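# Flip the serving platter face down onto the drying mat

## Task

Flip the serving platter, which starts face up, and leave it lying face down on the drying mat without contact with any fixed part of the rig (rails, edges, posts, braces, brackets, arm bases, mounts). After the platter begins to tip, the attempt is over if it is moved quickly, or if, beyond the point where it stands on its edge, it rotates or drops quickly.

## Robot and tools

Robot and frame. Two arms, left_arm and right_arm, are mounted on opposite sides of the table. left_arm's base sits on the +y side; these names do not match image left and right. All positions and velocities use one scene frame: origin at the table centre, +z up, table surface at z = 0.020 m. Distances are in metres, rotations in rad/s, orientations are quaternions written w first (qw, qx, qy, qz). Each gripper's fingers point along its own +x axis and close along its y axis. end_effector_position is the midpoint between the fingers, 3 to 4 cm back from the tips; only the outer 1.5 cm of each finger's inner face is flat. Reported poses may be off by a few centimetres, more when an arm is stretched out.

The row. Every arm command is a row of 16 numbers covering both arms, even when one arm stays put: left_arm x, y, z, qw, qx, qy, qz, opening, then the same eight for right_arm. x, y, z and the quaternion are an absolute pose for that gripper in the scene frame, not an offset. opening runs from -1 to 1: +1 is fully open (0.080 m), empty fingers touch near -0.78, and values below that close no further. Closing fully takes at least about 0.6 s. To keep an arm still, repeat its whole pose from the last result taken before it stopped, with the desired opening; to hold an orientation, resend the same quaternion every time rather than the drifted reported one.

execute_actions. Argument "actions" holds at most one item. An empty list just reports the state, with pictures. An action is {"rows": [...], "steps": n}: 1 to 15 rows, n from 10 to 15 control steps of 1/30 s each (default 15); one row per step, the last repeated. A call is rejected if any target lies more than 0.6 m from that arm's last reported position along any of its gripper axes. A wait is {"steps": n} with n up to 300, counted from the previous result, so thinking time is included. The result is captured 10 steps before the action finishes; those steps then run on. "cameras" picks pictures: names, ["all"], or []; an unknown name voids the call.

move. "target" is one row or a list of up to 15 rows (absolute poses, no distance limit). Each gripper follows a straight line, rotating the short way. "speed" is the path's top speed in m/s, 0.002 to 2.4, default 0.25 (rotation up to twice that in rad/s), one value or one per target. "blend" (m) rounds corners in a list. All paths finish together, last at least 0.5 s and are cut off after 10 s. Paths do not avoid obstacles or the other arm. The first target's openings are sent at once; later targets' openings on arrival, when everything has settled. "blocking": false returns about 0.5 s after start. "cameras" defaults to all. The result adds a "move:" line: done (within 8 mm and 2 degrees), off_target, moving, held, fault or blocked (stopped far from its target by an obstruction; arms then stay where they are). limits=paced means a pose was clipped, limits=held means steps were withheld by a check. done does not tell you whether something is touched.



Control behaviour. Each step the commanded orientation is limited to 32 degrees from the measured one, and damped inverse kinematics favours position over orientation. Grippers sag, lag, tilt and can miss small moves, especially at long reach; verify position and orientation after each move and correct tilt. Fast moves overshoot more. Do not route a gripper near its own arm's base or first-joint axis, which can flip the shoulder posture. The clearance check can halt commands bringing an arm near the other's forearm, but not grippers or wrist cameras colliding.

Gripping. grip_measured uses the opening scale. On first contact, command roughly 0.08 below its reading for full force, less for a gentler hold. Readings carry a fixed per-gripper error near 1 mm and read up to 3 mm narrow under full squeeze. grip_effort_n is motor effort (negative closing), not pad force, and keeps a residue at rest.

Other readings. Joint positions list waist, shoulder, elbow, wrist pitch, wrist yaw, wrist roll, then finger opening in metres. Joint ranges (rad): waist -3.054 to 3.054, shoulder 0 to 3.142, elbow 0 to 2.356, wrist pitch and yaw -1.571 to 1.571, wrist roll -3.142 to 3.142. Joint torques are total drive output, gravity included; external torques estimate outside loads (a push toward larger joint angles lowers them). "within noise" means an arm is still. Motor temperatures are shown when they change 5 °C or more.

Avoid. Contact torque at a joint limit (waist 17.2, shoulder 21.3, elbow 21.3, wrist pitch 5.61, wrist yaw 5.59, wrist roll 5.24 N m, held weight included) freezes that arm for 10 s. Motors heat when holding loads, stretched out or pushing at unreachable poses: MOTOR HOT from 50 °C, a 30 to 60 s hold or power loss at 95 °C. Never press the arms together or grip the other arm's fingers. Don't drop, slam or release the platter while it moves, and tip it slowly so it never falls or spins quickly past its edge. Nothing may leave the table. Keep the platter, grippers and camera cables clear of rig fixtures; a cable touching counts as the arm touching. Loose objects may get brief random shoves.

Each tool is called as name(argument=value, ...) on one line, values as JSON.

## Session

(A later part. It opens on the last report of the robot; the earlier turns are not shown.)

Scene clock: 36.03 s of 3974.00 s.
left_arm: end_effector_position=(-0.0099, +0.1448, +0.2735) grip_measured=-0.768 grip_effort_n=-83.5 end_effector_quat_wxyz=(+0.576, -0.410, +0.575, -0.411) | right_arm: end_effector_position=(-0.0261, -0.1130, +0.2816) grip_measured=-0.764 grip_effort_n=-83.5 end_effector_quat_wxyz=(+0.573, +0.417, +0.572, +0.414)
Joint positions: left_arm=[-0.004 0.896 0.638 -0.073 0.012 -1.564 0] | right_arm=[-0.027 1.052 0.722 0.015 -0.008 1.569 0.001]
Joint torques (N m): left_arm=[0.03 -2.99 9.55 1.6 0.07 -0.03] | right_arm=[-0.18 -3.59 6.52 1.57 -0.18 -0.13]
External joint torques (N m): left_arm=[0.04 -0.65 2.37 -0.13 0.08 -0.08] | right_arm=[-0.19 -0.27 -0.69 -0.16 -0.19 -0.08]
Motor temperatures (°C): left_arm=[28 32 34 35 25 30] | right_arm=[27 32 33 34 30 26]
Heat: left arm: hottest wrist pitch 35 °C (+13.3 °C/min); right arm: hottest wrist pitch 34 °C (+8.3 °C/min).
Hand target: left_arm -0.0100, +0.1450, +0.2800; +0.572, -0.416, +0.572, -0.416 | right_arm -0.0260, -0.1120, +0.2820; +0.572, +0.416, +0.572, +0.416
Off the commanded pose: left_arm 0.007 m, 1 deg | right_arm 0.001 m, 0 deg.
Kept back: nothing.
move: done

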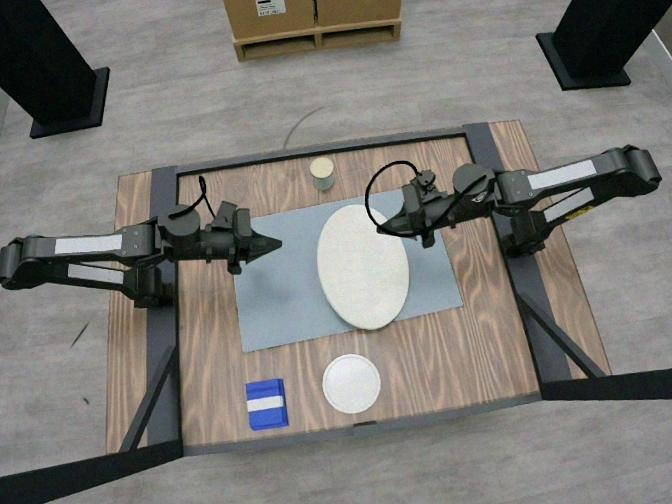

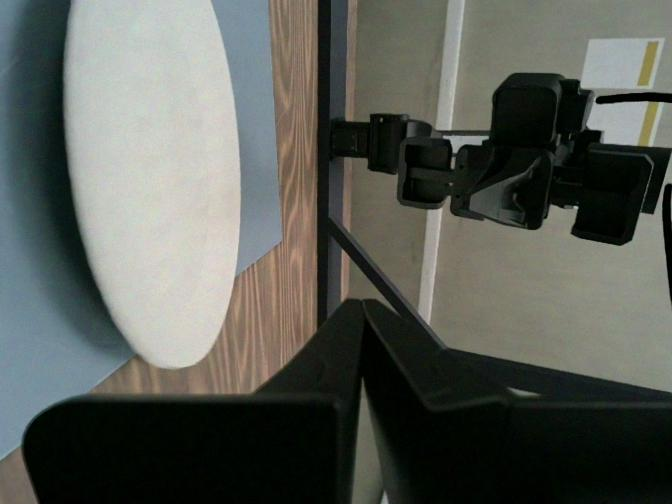

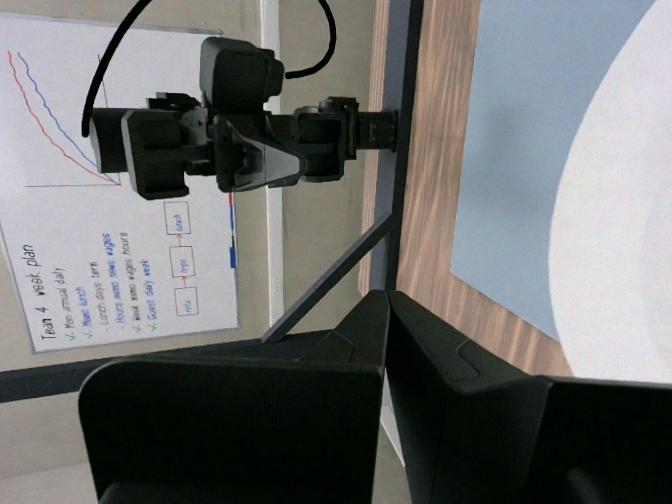

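move(target=[[-0.025,0.16,0.15,-0.6124,0.3536,-0.6124,0.3536,0.1,-0.040,-0.23,0.2,0.6124,0.3536,0.6124,0.3536,0.1],[-0.025,0.10,0.068,-0.6124,0.3536,-0.6124,0.3536,0.1,-0.040,-0.24,0.12,0.6124,0.3536,0.6124,0.3536,0.1],[-0.025,0.052,0.066,-0.6124,0.3536,-0.6124,0.3536,0.1,-0.040,-0.24,0.12,0.6124,0.3536,0.6124,0.3536,0.1]], speed=[0.3,0.15,0.08])

zoom_image(camera="cam_high", region=[190, 180, 490, 367])

Scene clock: 41.33 s of 3974.00 s.
left_arm: end_effector_position=(-0.0268, +0.0855, +0.0836) grip_measured=+0.096 grip_effort_n=17.9 end_effector_quat_wxyz=(+0.610, -0.353, +0.612, -0.357) | right_arm: end_effector_position=(-0.0404, -0.2387, +0.1253) grip_measured=+0.097 grip_effort_n=15.1 end_effector_quat_wxyz=(+0.609, +0.356, +0.612, +0.357)
Joint positions: left_arm=[-0.074 1.681 0.434 0.729 -0.043 -1.595 0.039] | right_arm=[0.101 0.444 0.112 -0.185 0.098 1.628 0.039]
Joint torques (N m): left_arm=[0.83 10.82 16.26 5.06 0.12 0.09] | right_arm=[0.32 -0.29 4.39 1.64 0.33 0.07]
External joint torques (N m): left_arm=[0.86 16.2 11.74 3.45 0.15 0.04] | right_arm=[0.32 -0.24 -2.68 0.01 0.28 0.12]
Heat: left arm: hottest wrist pitch 35 °C (+11.6 °C/min); right arm: hottest wrist pitch 35 °C (+8.7 °C/min).
Hand target: left_arm -0.0246, +0.0593, +0.0673; +0.613, -0.353, +0.613, -0.353 | right_arm -0.0400, -0.2401, +0.1200; +0.612, +0.353, +0.612, +0.354
Off the commanded pose: left_arm 0.038 m, 0 deg | right_arm 0.005 m, 1 deg.
Kept back: nothing.
move: off_target (left_arm)

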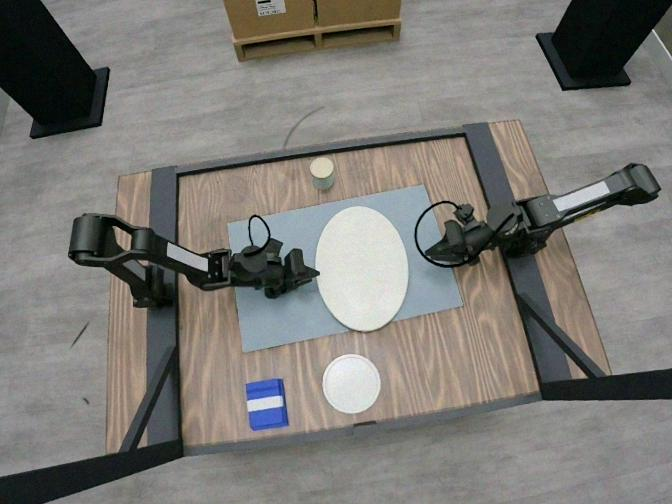

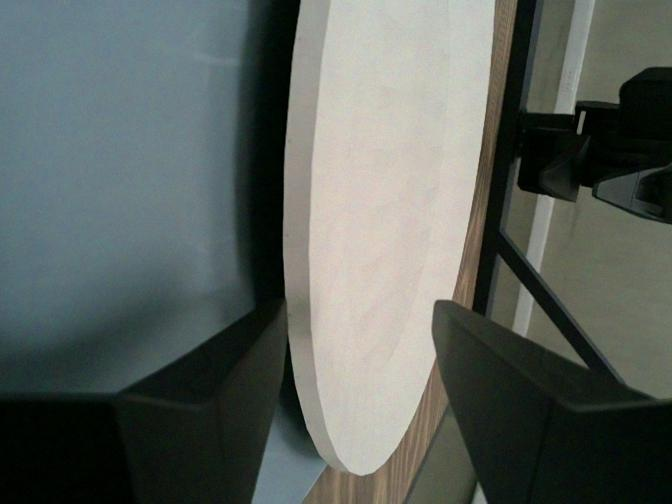

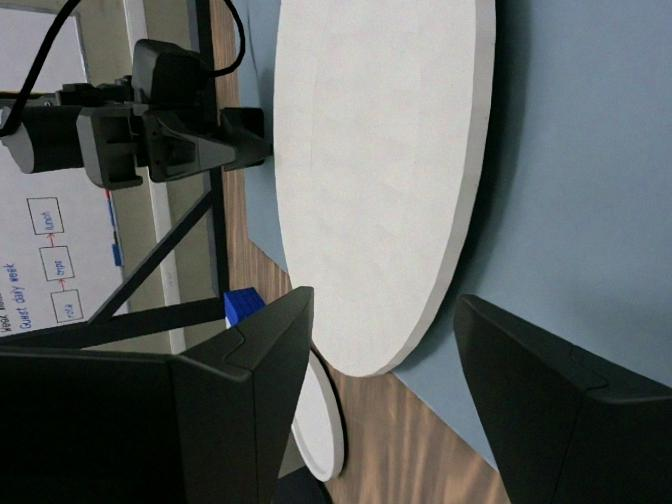

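Scaled by 1.680 from the camera's 672x504 image, which has a finer 960x720 frame.

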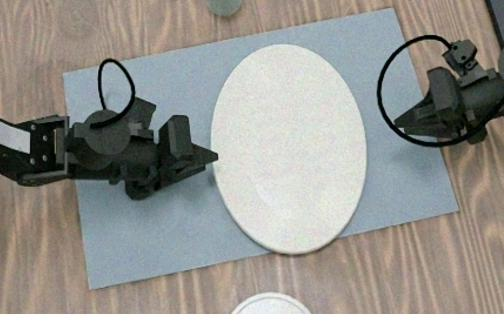

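move(target=[[-0.025,0.11,0.10,-0.6409,0.2988,-0.6409,0.2988,0.25,-0.040,-0.24,0.12,0.6409,0.2988,0.6409,0.2988,0.25],[-0.025,0.10,0.079,-0.6409,0.2988,-0.6409,0.2988,0.25,-0.040,-0.24,0.12,0.6409,0.2988,0.6409,0.2988,0.25],[-0.025,0.054,0.079,-0.6409,0.2988,-0.6409,0.2988,0.25,-0.040,-0.23,0.12,0.6409,0.2988,0.6409,0.2988,0.25]], speed=0.1)

move(target=[-0.025,0.054,0.078,-0.6409,0.2988,-0.6409,0.2988,-0.97,-0.040,-0.23,0.12,0.6409,0.2988,0.6409,0.2988,0.25])

Scene clock: 44.97 s of 3974.00 s.
left_arm: end_effector_position=(-0.0255, +0.0561, +0.0807) grip_measured=+0.246 grip_effort_n=19.3 end_effector_quat_wxyz=(+0.641, -0.300, +0.640, -0.300) | right_arm: end_effector_position=(-0.0395, -0.2337, +0.1136) grip_measured=+0.247 grip_effort_n=15.1 end_effector_quat_wxyz=(+0.645, +0.294, +0.642, +0.293)
Joint positions: left_arm=[-0.064 1.728 0.676 0.357 -0.036 -1.6 0.046] | right_arm=[0.083 0.691 0.235 -0.261 0.079 1.634 0.046]
Joint torques (N m): left_arm=[0.16 -4.64 7.16 1.34 0.07 0.09] | right_arm=[-0.28 -0.72 7.5 1.49 -0.14 -0.14]
External joint torques (N m): left_arm=[0.18 1.88 1.88 -0.16 0.12 0.05] | right_arm=[-0.27 0.12 0.67 0.02 -0.21 -0.1]
Heat: left arm: hottest elbow 36 °C (+10.7 °C/min); right arm: hottest wrist pitch 35 °C (+8.0 °C/min).
Hand target: left_arm -0.0250, +0.0540, +0.0791; +0.641, -0.299, +0.641, -0.299 | right_arm -0.0400, -0.2302, +0.1199; +0.641, +0.299, +0.641, +0.299
Off the commanded pose: left_arm 0.003 m, 0 deg | right_arm 0.007 m, 1 deg.
Kept back: nothing.
move: done

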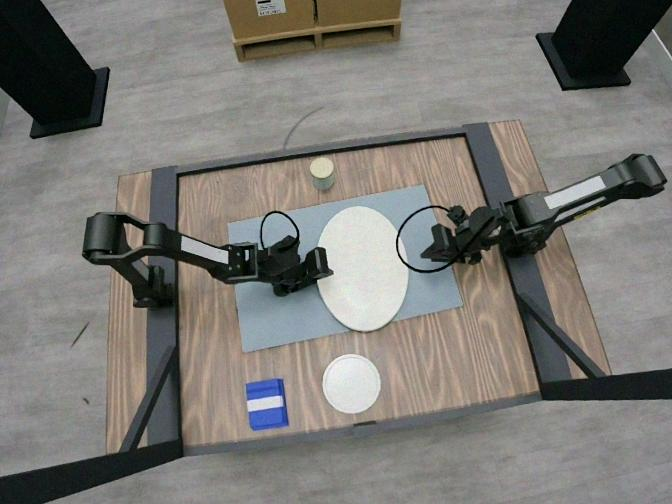

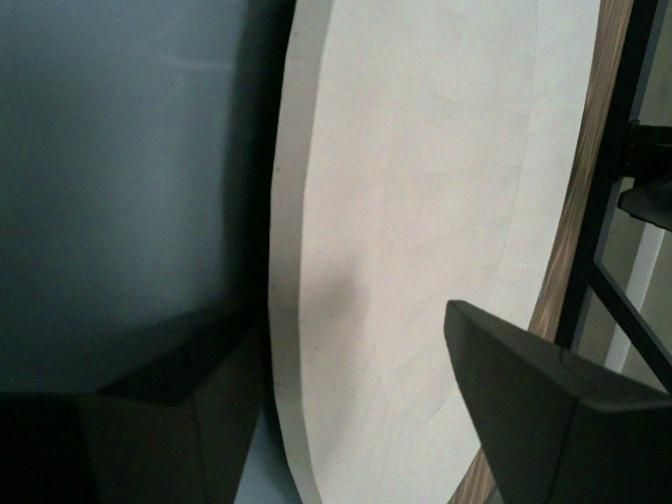

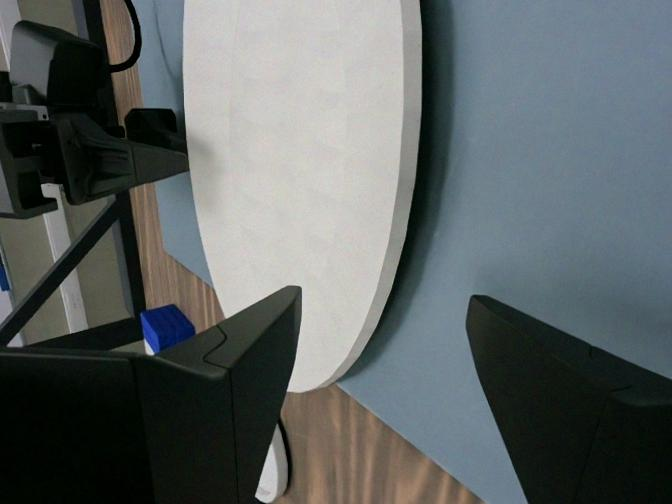

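Scene clock: 45.67 s of 3974.00 s.
left_arm: end_effector_position=(-0.0259, +0.0583, +0.0769) grip_measured=-0.450 grip_effort_n=-83.5 end_effector_quat_wxyz=(+0.642, -0.295, +0.643, -0.296) | right_arm: end_effector_position=(-0.0396, -0.2335, +0.1138) grip_measured=+0.247 grip_effort_n=15.1 end_effector_quat_wxyz=(+0.645, +0.294, +0.642, +0.293)
Joint positions: left_arm=[-0.064 1.733 0.673 0.351 -0.033 -1.601 0.015] | right_arm=[0.083 0.692 0.235 -0.26 0.079 1.634 0.046]
Joint torques (N m): left_arm=[0.18 -4.73 7.24 2.11 -0.07 0.1] | right_arm=[-0.5 -0.72 7.3 1.48 -0.09 -0.1]
External joint torques (N m): left_arm=[0.19 1.72 2.05 0.63 -0.02 0.06] | right_arm=[-0.5 0.12 0.45 0 -0.16 -0.06]
Heat: left arm: hottest elbow 36 °C (+10.5 °C/min); right arm: hottest wrist pitch 35 °C (+7.9 °C/min).
Hand target: left_arm -0.0250, +0.0541, +0.0780; +0.641, -0.299, +0.641, -0.299 | right_arm -0.0400, -0.2301, +0.1201; +0.641, +0.299, +0.641, +0.299
Off the commanded pose: left_arm 0.005 m, 1 deg | right_arm 0.007 m, 1 deg.
Kept back: nothing.
move: done

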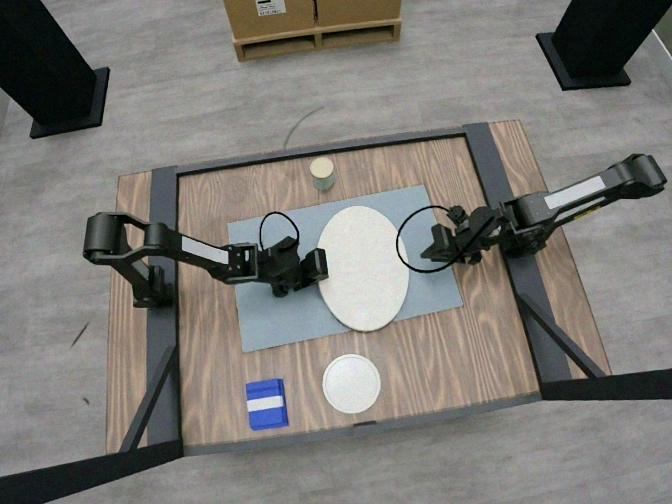

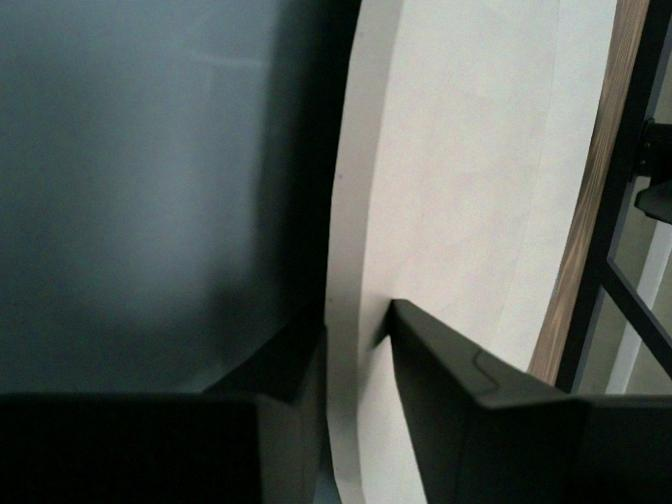

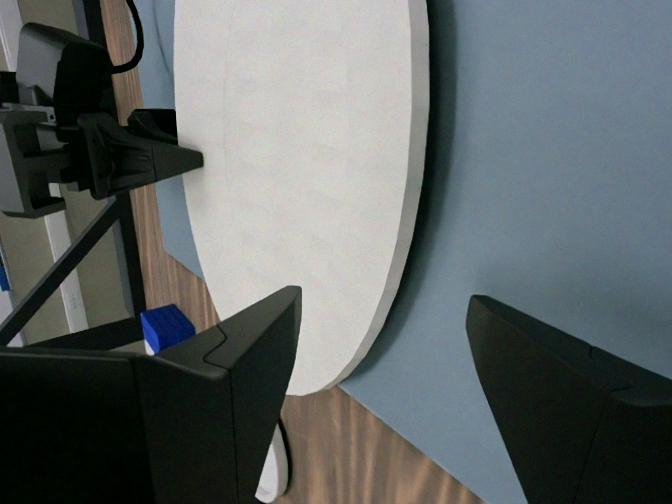

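move(target=[[-0.025,0.110,0.078,-0.6409,0.2988,-0.6409,0.2988,-0.97,-0.038,-0.23,0.12,0.6409,0.2988,0.6409,0.2988,0.25],[-0.025,0.110,0.078,-0.6409,0.2988,-0.6409,0.2988,-0.97,-0.038,-0.20,0.080,0.6409,0.2988,0.6409,0.2988,0.25]], speed=0.1)

zoom_image(camera="cam_high", region=[190, 180, 490, 367])

Scene clock: 47.77 s of 3974.00 s.
left_arm: end_effector_position=(-0.0248, +0.0984, +0.0875) grip_measured=-0.534 grip_effort_n=-83.5 end_effector_quat_wxyz=(+0.634, -0.311, +0.636, -0.311) | right_arm: end_effector_position=(-0.0382, -0.1971, +0.0847) grip_measured=+0.247 grip_effort_n=15.1 end_effector_quat_wxyz=(+0.640, +0.304, +0.639, +0.301)
Joint positions: left_arm=[-0.067 1.559 0.494 0.404 -0.036 -1.601 0.011] | right_arm=[0.05 1.07 0.188 0.194 0.054 1.615 0.046]
Joint torques (N m): left_arm=[-0.37 -5.74 2.91 0.01 -0.24 -0.09] | right_arm=[-0.17 -2.2 3.78 1.58 -0.16 -0.25]
External joint torques (N m): left_arm=[-0.34 -0.52 -2.43 -1.55 -0.19 -0.13] | right_arm=[-0.18 0.04 -2.17 0.06 -0.22 -0.21]
Heat: left arm: hottest wrist pitch 36 °C (+11.3 °C/min); right arm: hottest wrist pitch 35 °C (+7.5 °C/min).
Hand target: left_arm -0.0249, +0.1097, +0.0779; +0.641, -0.299, +0.641, -0.299 | right_arm -0.0380, -0.2001, +0.0800; +0.641, +0.299, +0.641, +0.299
Off the commanded pose: left_arm 0.015 m, 2 deg | right_arm 0.006 m, 1 deg.
Kept back: nothing.
move: off_target (left_arm)

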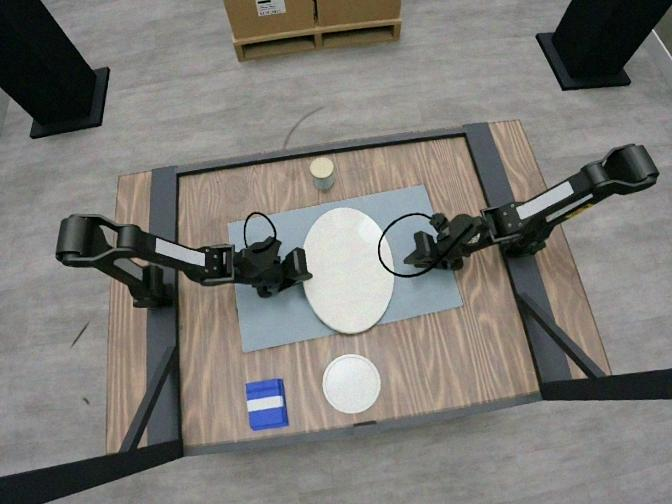

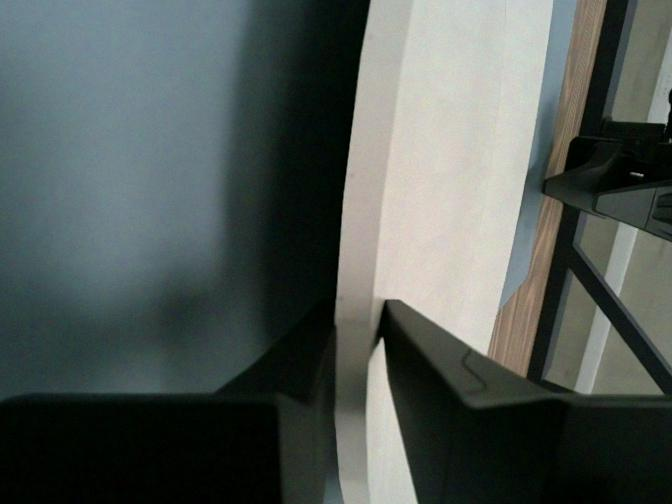

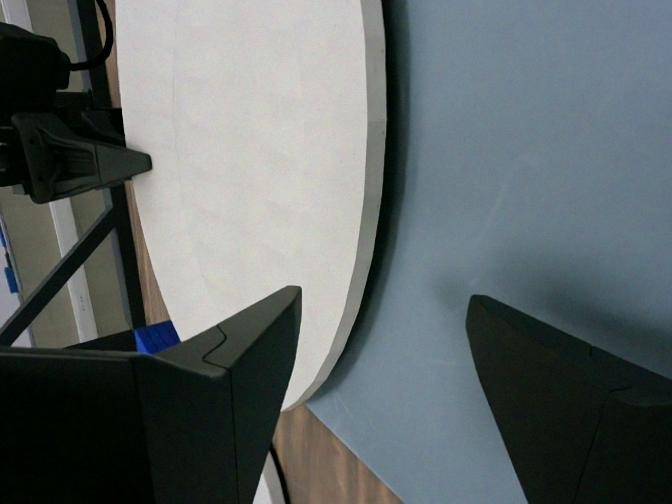

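Scaled by 1.680 from the camera's 672x504 image, which has a finer 960x720 frame.

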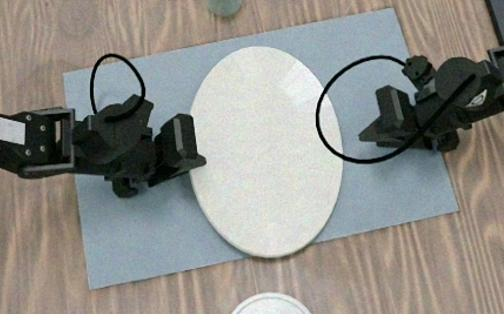

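move(target=[[-0.025,0.104,0.078,-0.6409,0.2988,-0.6409,0.2988,-0.97,-0.038,-0.136,0.078,0.6409,0.2988,0.6409,0.2988,0.25]], speed=0.09)

move(target=[-0.025,0.100,0.078,-0.6409,0.2988,-0.6409,0.2988,-0.97,-0.038,-0.135,0.078,0.6409,0.2988,0.6409,0.2988,-0.97])

zoom_image(camera="cam_high", region=[190, 180, 490, 367])

Scene clock: 49.73 s of 3974.00 s.
left_arm: end_effector_position=(-0.0248, +0.0981, +0.0877) grip_measured=-0.534 grip_effort_n=-83.5 end_effector_quat_wxyz=(+0.635, -0.310, +0.636, -0.311) | right_arm: end_effector_position=(-0.0380, -0.1423, +0.0731) grip_measured=+0.247 grip_effort_n=13.7 end_effector_quat_wxyz=(+0.645, +0.294, +0.642, +0.292)
Joint positions: left_arm=[-0.067 1.559 0.497 0.399 -0.036 -1.601 0.011] | right_arm=[0.031 1.441 0.36 0.364 0.039 1.602 0.046]
Joint torques (N m): left_arm=[-0.31 -3.64 5.02 0.32 -0.2 -0.07] | right_arm=[-0.3 -4.37 6.01 1.73 -0.12 -0.18]
External joint torques (N m): left_arm=[-0.31 1.51 -0.21 -1.2 -0.15 -0.11] | right_arm=[-0.34 -0.19 0.87 0.26 -0.17 -0.14]
Heat: left arm: hottest elbow 35 °C (+8.4 °C/min); right arm: hottest wrist pitch 35 °C (+7.2 °C/min).
Hand target: left_arm -0.0249, +0.1041, +0.0782; +0.641, -0.299, +0.641, -0.299 | right_arm -0.0380, -0.1361, +0.0782; +0.641, +0.299, +0.641, +0.299
Off the commanded pose: left_arm 0.011 m, 2 deg | right_arm 0.008 m, 1 deg.
Kept back: nothing.
move: off_target (left_arm)

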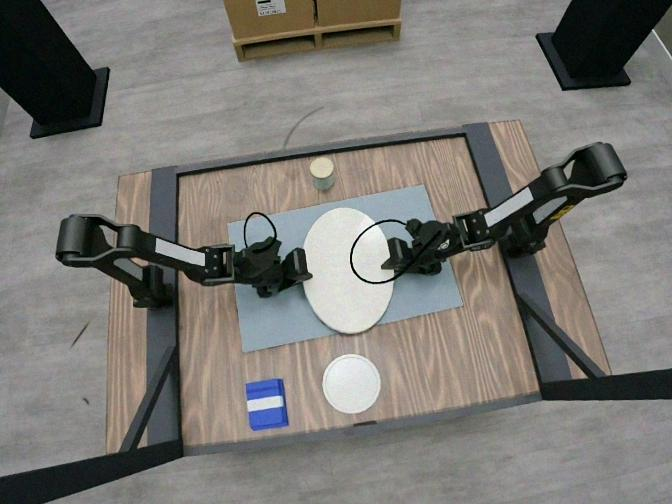

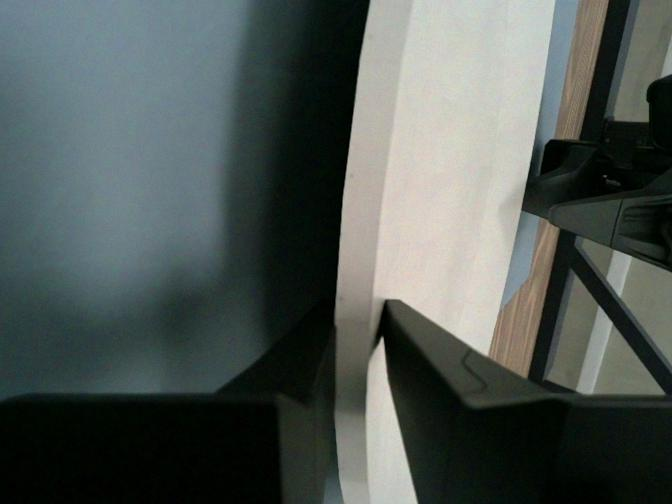

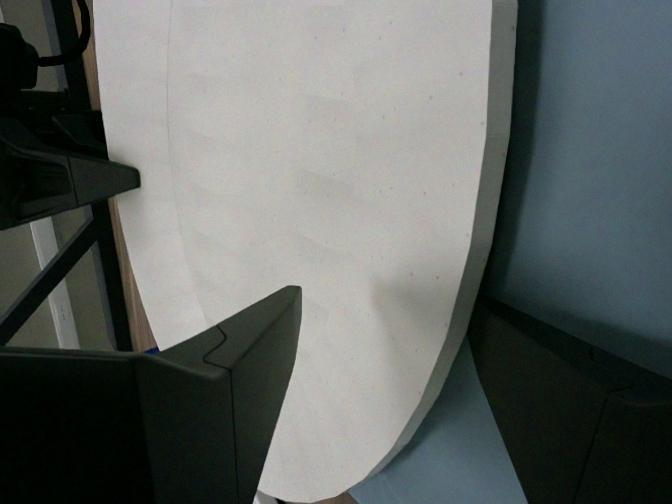

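Scene clock: 50.43 s of 3974.00 s.
left_arm: end_effector_position=(-0.0249, +0.1035, +0.0781) grip_measured=-0.497 grip_effort_n=-83.5 end_effector_quat_wxyz=(+0.640, -0.299, +0.642, -0.299) | right_arm: end_effector_position=(-0.0381, -0.1458, +0.0671) grip_measured=-0.588 grip_effort_n=-83.5 end_effector_quat_wxyz=(+0.648, +0.284, +0.647, +0.283)
Joint positions: left_arm=[-0.069 1.572 0.49 0.384 -0.036 -1.604 0.013] | right_arm=[0.03 1.451 0.36 0.346 0.036 1.603 0.009]
Joint torques (N m): left_arm=[-0.16 -3.32 7.48 1.41 -0.16 0.06] | right_arm=[-0.46 -5.31 5.99 2.87 0.02 -0.21]
External joint torques (N m): left_arm=[-0.15 1.94 2.19 -0.13 -0.11 0.01] | right_arm=[-0.44 -1.14 0.91 1.42 -0.04 -0.17]
Heat: left arm: hottest elbow 35 °C (+8.3 °C/min); right arm: hottest wrist pitch 35 °C (+7.1 °C/min).
Hand target: left_arm -0.0250, +0.1001, +0.0780; +0.641, -0.299, +0.641, -0.299 | right_arm -0.0380, -0.1355, +0.0783; +0.641, +0.299, +0.641, +0.299
Off the commanded pose: left_arm 0.003 m, 0 deg | right_arm 0.015 m, 3 deg.
Kept back: nothing.
move: off_target (right_arm)

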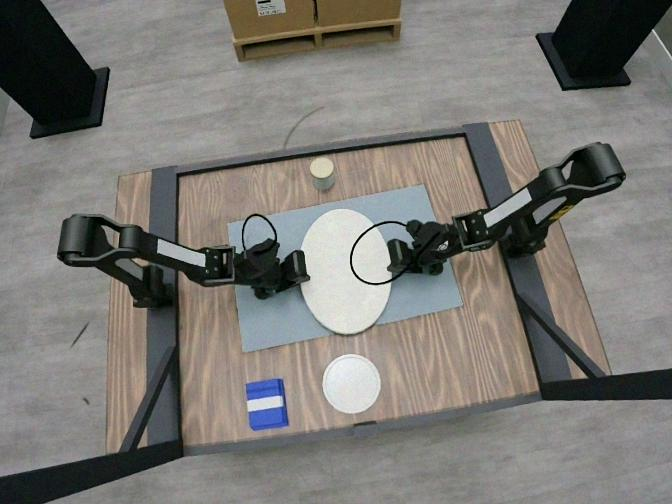

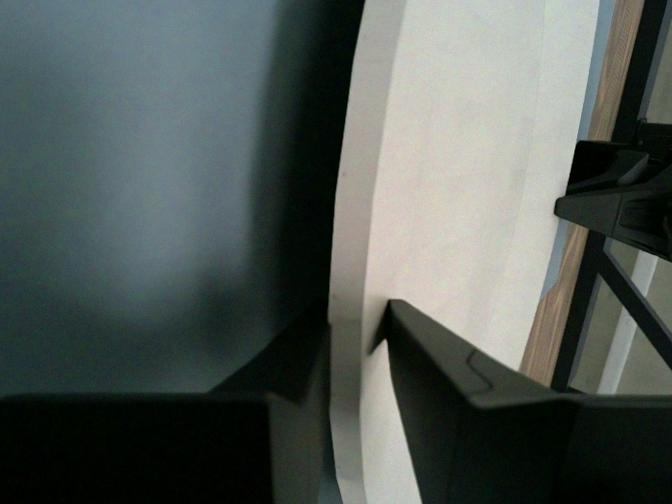

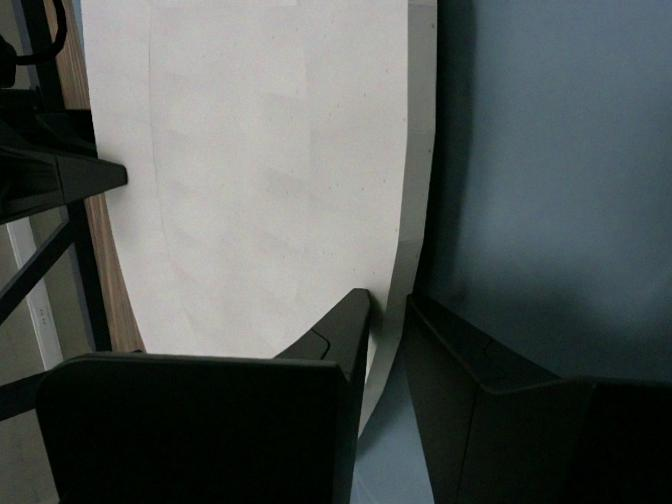

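Scaled by 1.680 from the camera's 672x504 image, which has a finer 960x720 frame.

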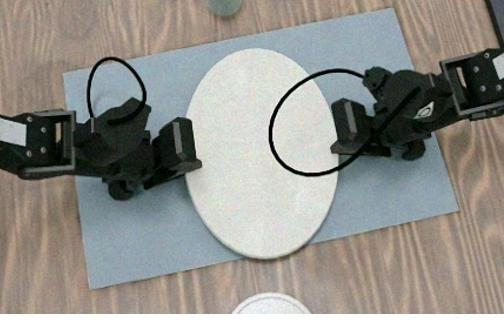

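move(target=[[-0.025,0.102,0.078,-0.6409,0.2988,-0.6409,0.2988,-0.97,-0.038,-0.135,0.081,0.6409,0.2988,0.6409,0.2988,0.25],[-0.025,0.102,0.078,-0.6409,0.2988,-0.6409,0.2988,-0.97,-0.038,-0.121,0.081,0.6409,0.2988,0.6409,0.2988,0.25]], speed=0.08, cameras=[])

move(target=[-0.025,0.100,0.078,-0.6409,0.2988,-0.6409,0.2988,-0.97,-0.038,-0.121,0.081,0.6409,0.2988,0.6409,0.2988,-0.97])

Scene clock: 52.47 s of 3974.00 s.
left_arm: end_effector_position=(-0.0255, +0.1033, +0.0783) grip_measured=-0.497 grip_effort_n=-83.5 end_effector_quat_wxyz=(+0.640, -0.299, +0.642, -0.300) | right_arm: end_effector_position=(-0.0382, -0.1304, +0.0726) grip_measured=+0.247 grip_effort_n=13.3 end_effector_quat_wxyz=(+0.646, +0.290, +0.644, +0.289)
Joint positions: left_arm=[-0.071 1.572 0.49 0.385 -0.037 -1.604 0.013] | right_arm=[0.029 1.493 0.412 0.351 0.036 1.601 0.046]
Joint torques (N m): left_arm=[0 -4.07 6.63 1.35 -0.14 0.04] | right_arm=[-0.47 -5.21 6.7 1.89 -0.13 -0.19]
External joint torques (N m): left_arm=[0.03 1.14 1.43 -0.16 -0.1 0] | right_arm=[-0.48 -0.66 1.58 0.44 -0.17 -0.15]
Heat: left arm: hottest elbow 35 °C (+8.0 °C/min); right arm: hottest wrist pitch 35 °C (+6.9 °C/min).
Hand target: left_arm -0.0250, +0.1020, +0.0781; +0.641, -0.299, +0.641, -0.299 | right_arm -0.0379, -0.1214, +0.0811; +0.641, +0.299, +0.641, +0.299
Off the commanded pose: left_arm 0.001 m, 0 deg | right_arm 0.013 m, 2 deg.
Kept back: nothing.
move: off_target (right_arm)
No camera images: "cameras" was empty.

Scene clock: 53.17 s of 3974.00 s.
left_arm: end_effector_position=(-0.0251, +0.1065, +0.0745) grip_measured=-0.466 grip_effort_n=-83.5 end_effector_quat_wxyz=(+0.643, -0.294, +0.644, -0.294) | right_arm: end_effector_position=(-0.0383, -0.1342, +0.0669) grip_measured=-0.475 grip_effort_n=-83.5 end_effector_quat_wxyz=(+0.650, +0.280, +0.649, +0.279)
Joint positions: left_arm=[-0.07 1.573 0.484 0.375 -0.037 -1.604 0.014] | right_arm=[0.028 1.5 0.413 0.329 0.033 1.602 0.014]
Joint torques (N m): left_arm=[-0.01 -3.5 7.98 1.95 -0.13 0.05] | right_arm=[-0.44 -6.25 6.52 3.13 -0.01 -0.24]
External joint torques (N m): left_arm=[0 1.62 2.86 0.47 -0.08 0.01] | right_arm=[-0.45 -1.7 1.44 1.69 -0.06 -0.21]
Heat: left arm: hottest elbow 35 °C (+7.9 °C/min); right arm: hottest wrist pitch 36 °C (+7.9 °C/min).
Hand target: left_arm -0.0251, +0.1002, +0.0781; +0.641, -0.299, +0.641, -0.299 | right_arm -0.0379, -0.1216, +0.0815; +0.641, +0.299, +0.641, +0.299
Off the commanded pose: left_arm 0.007 m, 1 deg | right_arm 0.019 m, 3 deg.
Kept back: nothing.
move: off_target (right_arm)

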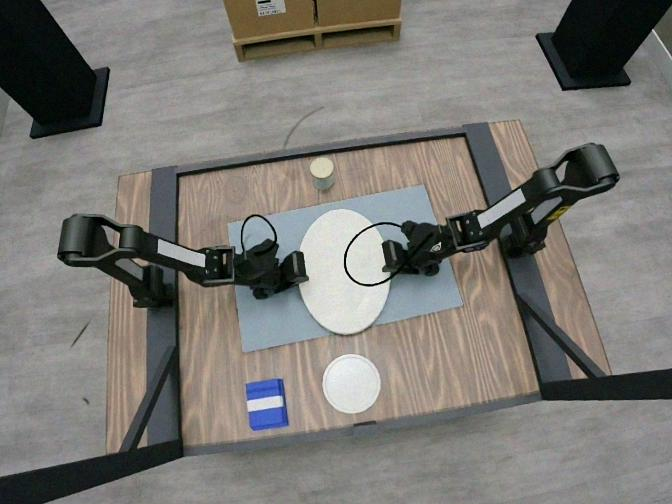

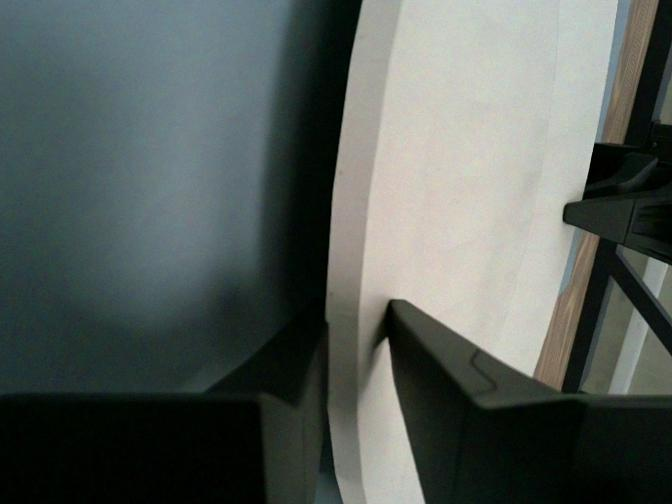

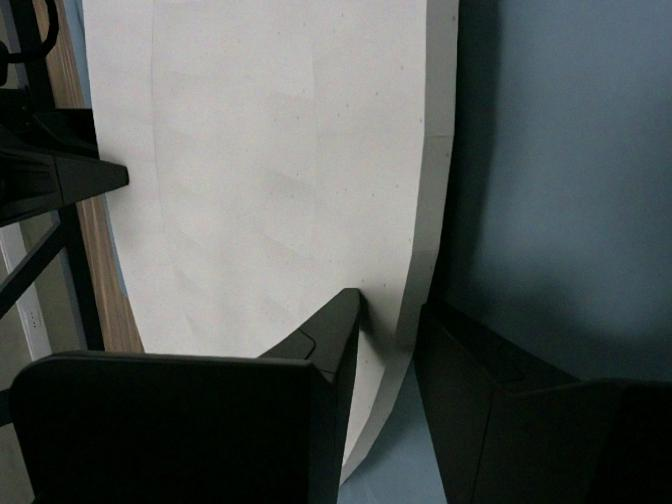

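move(target=[-0.025,0.102,0.125,-0.6409,0.2988,-0.6409,0.2988,-0.98,-0.038,-0.128,0.122,0.6409,0.2988,0.6409,0.2988,-0.98], speed=0.05)

Scene clock: 54.67 s of 3974.00 s.
left_arm: end_effector_position=(-0.0245, +0.1015, +0.1188) grip_measured=-0.590 grip_effort_n=-83.5 end_effector_quat_wxyz=(+0.643, -0.295, +0.642, -0.295) | right_arm: end_effector_position=(-0.0384, -0.1316, +0.1151) grip_measured=-0.764 grip_effort_n=-83.5 end_effector_quat_wxyz=(+0.643, +0.293, +0.644, +0.292)
Joint positions: left_arm=[-0.068 1.435 0.591 0.132 -0.038 -1.603 0.008] | right_arm=[0.027 1.322 0.494 0.111 0.031 1.601 0.001]
Joint torques (N m): left_arm=[-0.24 -6.62 7.27 0.64 -0.1 0.01] | right_arm=[-0.21 -5.98 6.4 1.17 0.07 -0.18]
External joint torques (N m): left_arm=[-0.24 -1.73 1.37 -0.83 -0.05 -0.03] | right_arm=[-0.25 -1.82 0.34 -0.3 0.03 -0.14]
Heat: left arm: hottest elbow 35 °C (+7.7 °C/min); right arm: hottest wrist pitch 36 °C (+7.7 °C/min).
Hand target: left_arm -0.0250, +0.1019, +0.1250; +0.641, -0.299, +0.641, -0.299 | right_arm -0.0380, -0.1281, +0.1220; +0.641, +0.299, +0.641, +0.299
Off the commanded pose: left_arm 0.006 m, 1 deg | right_arm 0.008 m, 1 deg.
Kept back: nothing.
move: done

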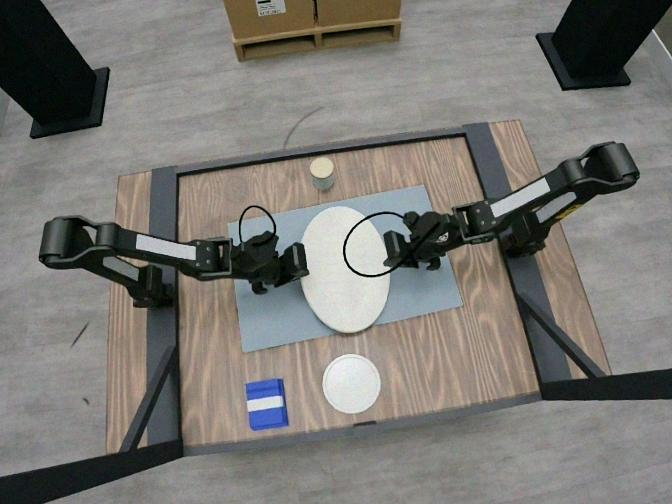

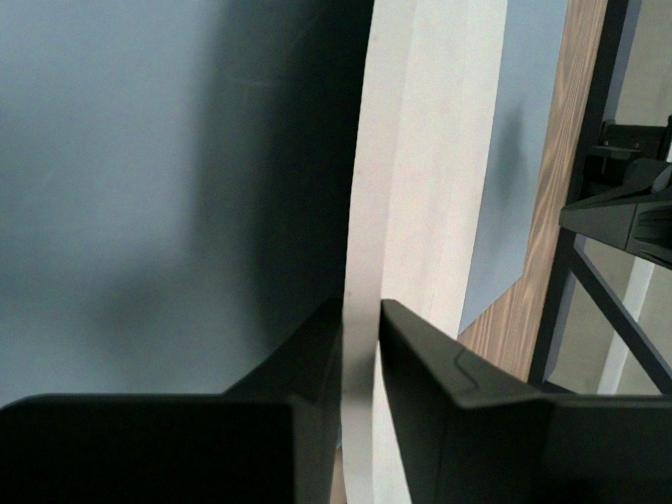

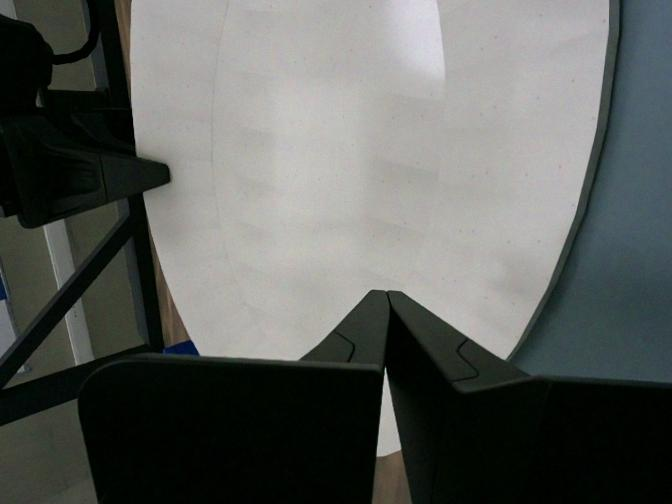

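move(target=[[-0.025,0.102,0.081,-0.6409,0.2988,-0.6409,0.2988,-0.98,-0.038,-0.17,0.12,0.6409,0.2988,0.6409,0.2988,-0.98],[-0.025,0.102,0.081,-0.6409,0.2988,-0.6409,0.2988,-0.98,-0.038,-0.17,0.085,0.6409,0.2988,0.6409,0.2988,0.25],[-0.025,0.102,0.081,-0.6409,0.2988,-0.6409,0.2988,0.2,-0.038,-0.17,0.083,0.6409,0.2988,0.6409,0.2988,0.25]], speed=0.07)

zoom_image(camera="cam_high", region=[190, 180, 490, 367])

Scene clock: 60.37 s of 3974.00 s.
left_arm: end_effector_position=(-0.0257, +0.1047, +0.0786) grip_measured=+0.195 grip_effort_n=19.3 end_effector_quat_wxyz=(+0.642, -0.295, +0.642, -0.297) | right_arm: end_effector_position=(-0.0381, -0.1667, +0.0880) grip_measured=+0.247 grip_effort_n=15.1 end_effector_quat_wxyz=(+0.638, +0.302, +0.640, +0.304)
Joint positions: left_arm=[-0.072 1.564 0.493 0.365 -0.038 -1.603 0.044] | right_arm=[0.032 1.247 0.285 0.277 0.032 1.601 0.046]
Joint torques (N m): left_arm=[0.11 -4.51 6.92 1.5 -0.11 0.01] | right_arm=[0.17 -3.3 3.44 1.51 0.27 0.02]
External joint torques (N m): left_arm=[0.12 0.68 1.7 0.01 -0.06 -0.03] | right_arm=[0.15 -0.09 -2.23 0 0.22 0.06]
Heat: left arm: hottest elbow 35 °C (+7.1 °C/min); right arm: hottest wrist pitch 36 °C (+7.1 °C/min).
Hand target: left_arm -0.0250, +0.1020, +0.0810; +0.641, -0.299, +0.641, -0.299 | right_arm -0.0380, -0.1700, +0.0831; +0.641, +0.299, +0.641, +0.299
Off the commanded pose: left_arm 0.004 m, 0 deg | right_arm 0.006 m, 1 deg.
Kept back: nothing.
move: done

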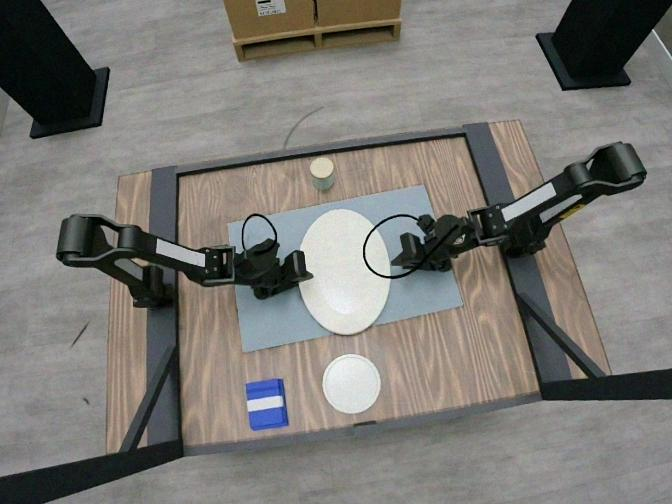

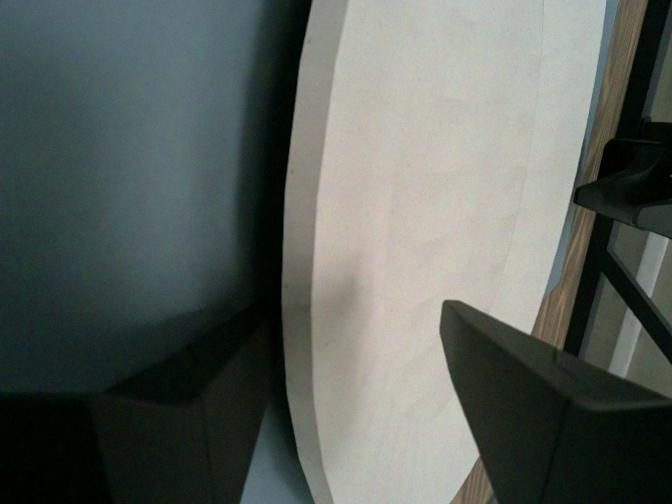

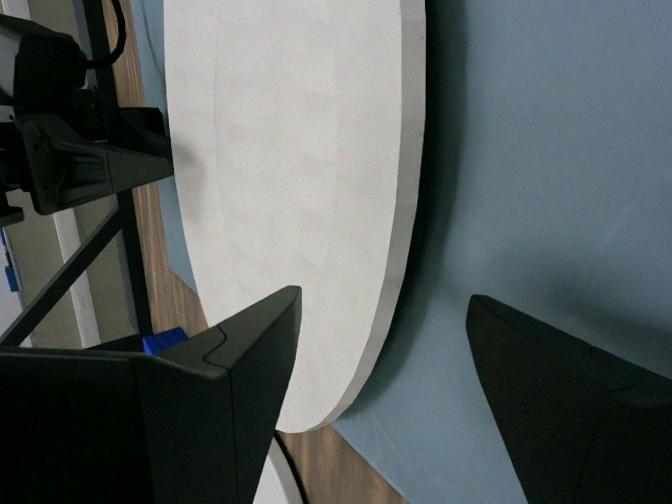

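Scaled by 1.680 from the camera's 672x504 image, which has a finer 960x720 frame.

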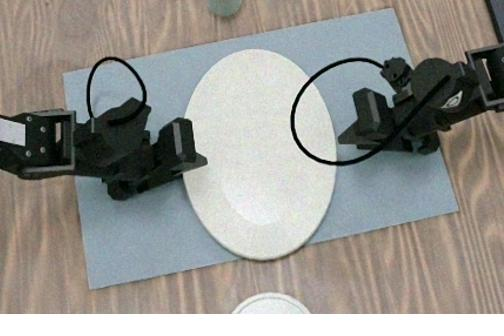

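move(target=[[-0.025,0.102,0.079,-0.6409,0.2988,-0.6409,0.2988,0.2,-0.045,-0.16,0.080,0.6409,0.2988,0.6409,0.2988,0.2],[-0.025,0.102,0.079,-0.6409,0.2988,-0.6409,0.2988,0.2,-0.045,-0.134,0.080,0.6409,0.2988,0.6409,0.2988,0.2],[-0.025,0.101,0.12,-0.6409,0.2988,-0.6409,0.2988,0.2,-0.045,-0.133,0.12,0.6409,0.2988,0.6409,0.2988,0.2]], speed=0.05)

zoom_image(camera="cam_high", region=[190, 180, 490, 367])

Scene clock: 62.83 s of 3974.00 s.
left_arm: end_effector_position=(-0.0258, +0.1030, +0.1150) grip_measured=+0.197 grip_effort_n=16.5 end_effector_quat_wxyz=(+0.643, -0.293, +0.643, -0.295) | right_arm: end_effector_position=(-0.0460, -0.1367, +0.1130) grip_measured=+0.203 grip_effort_n=-17.9 end_effector_quat_wxyz=(+0.643, +0.292, +0.644, +0.293)
Joint positions: left_arm=[-0.072 1.44 0.579 0.148 -0.038 -1.603 0.044] | right_arm=[0.063 1.307 0.474 0.115 0.057 1.621 0.044]
Joint torques (N m): left_arm=[0.1 -5.37 7.56 1.37 -0.1 0.01] | right_arm=[-0.43 -5.99 6.4 1.18 0.05 -0.14]
External joint torques (N m): left_arm=[0.09 -0.47 1.61 -0.11 -0.05 -0.03] | right_arm=[-0.44 -1.91 0.33 -0.3 0 -0.1]
Heat: left arm: hottest elbow 35 °C (+6.0 °C/min); right arm: hottest wrist pitch 35 °C (+5.0 °C/min).
Hand target: left_arm -0.0250, +0.1011, +0.1199; +0.641, -0.299, +0.641, -0.299 | right_arm -0.0450, -0.1331, +0.1200; +0.641, +0.299, +0.641, +0.299
Off the commanded pose: left_arm 0.005 m, 1 deg | right_arm 0.008 m, 1 deg.
Kept back: nothing.
move: done

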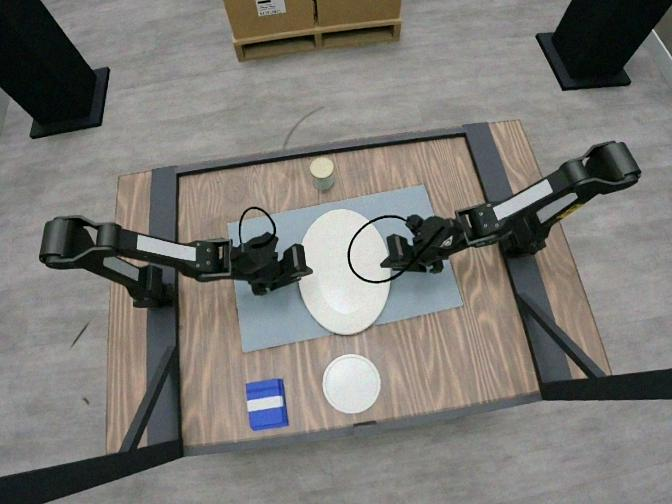

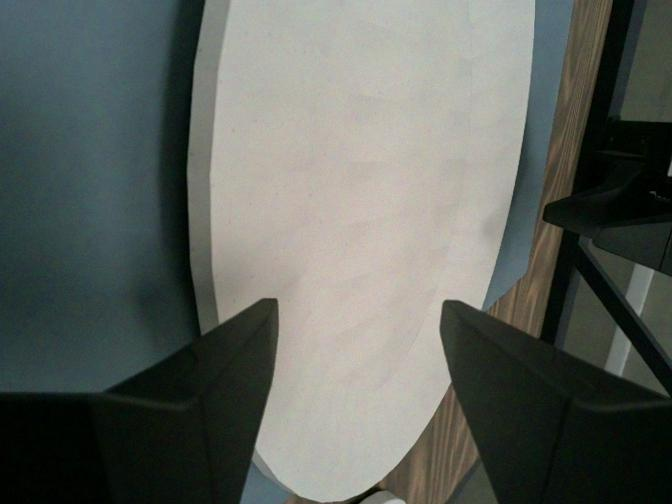

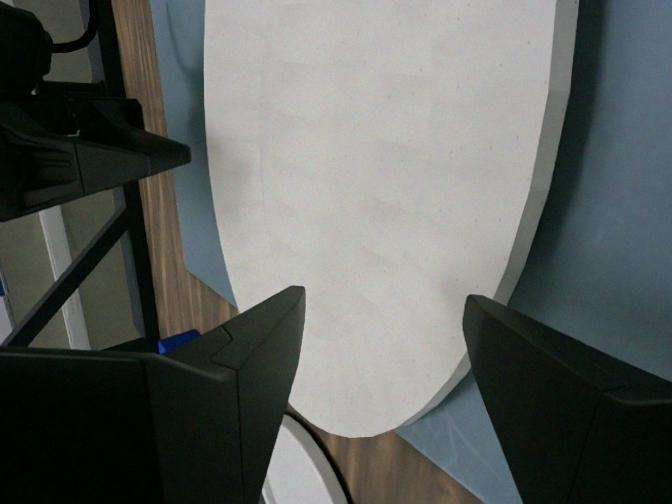

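Scaled by 1.680 from the camera's 672x504 image, which has a finer 960x720 frame.

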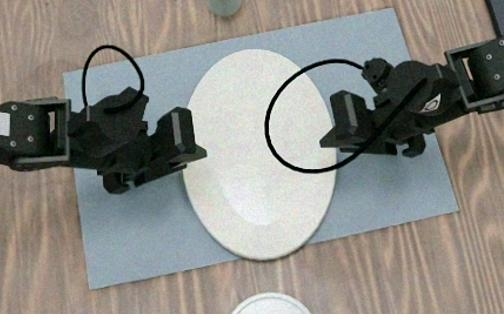

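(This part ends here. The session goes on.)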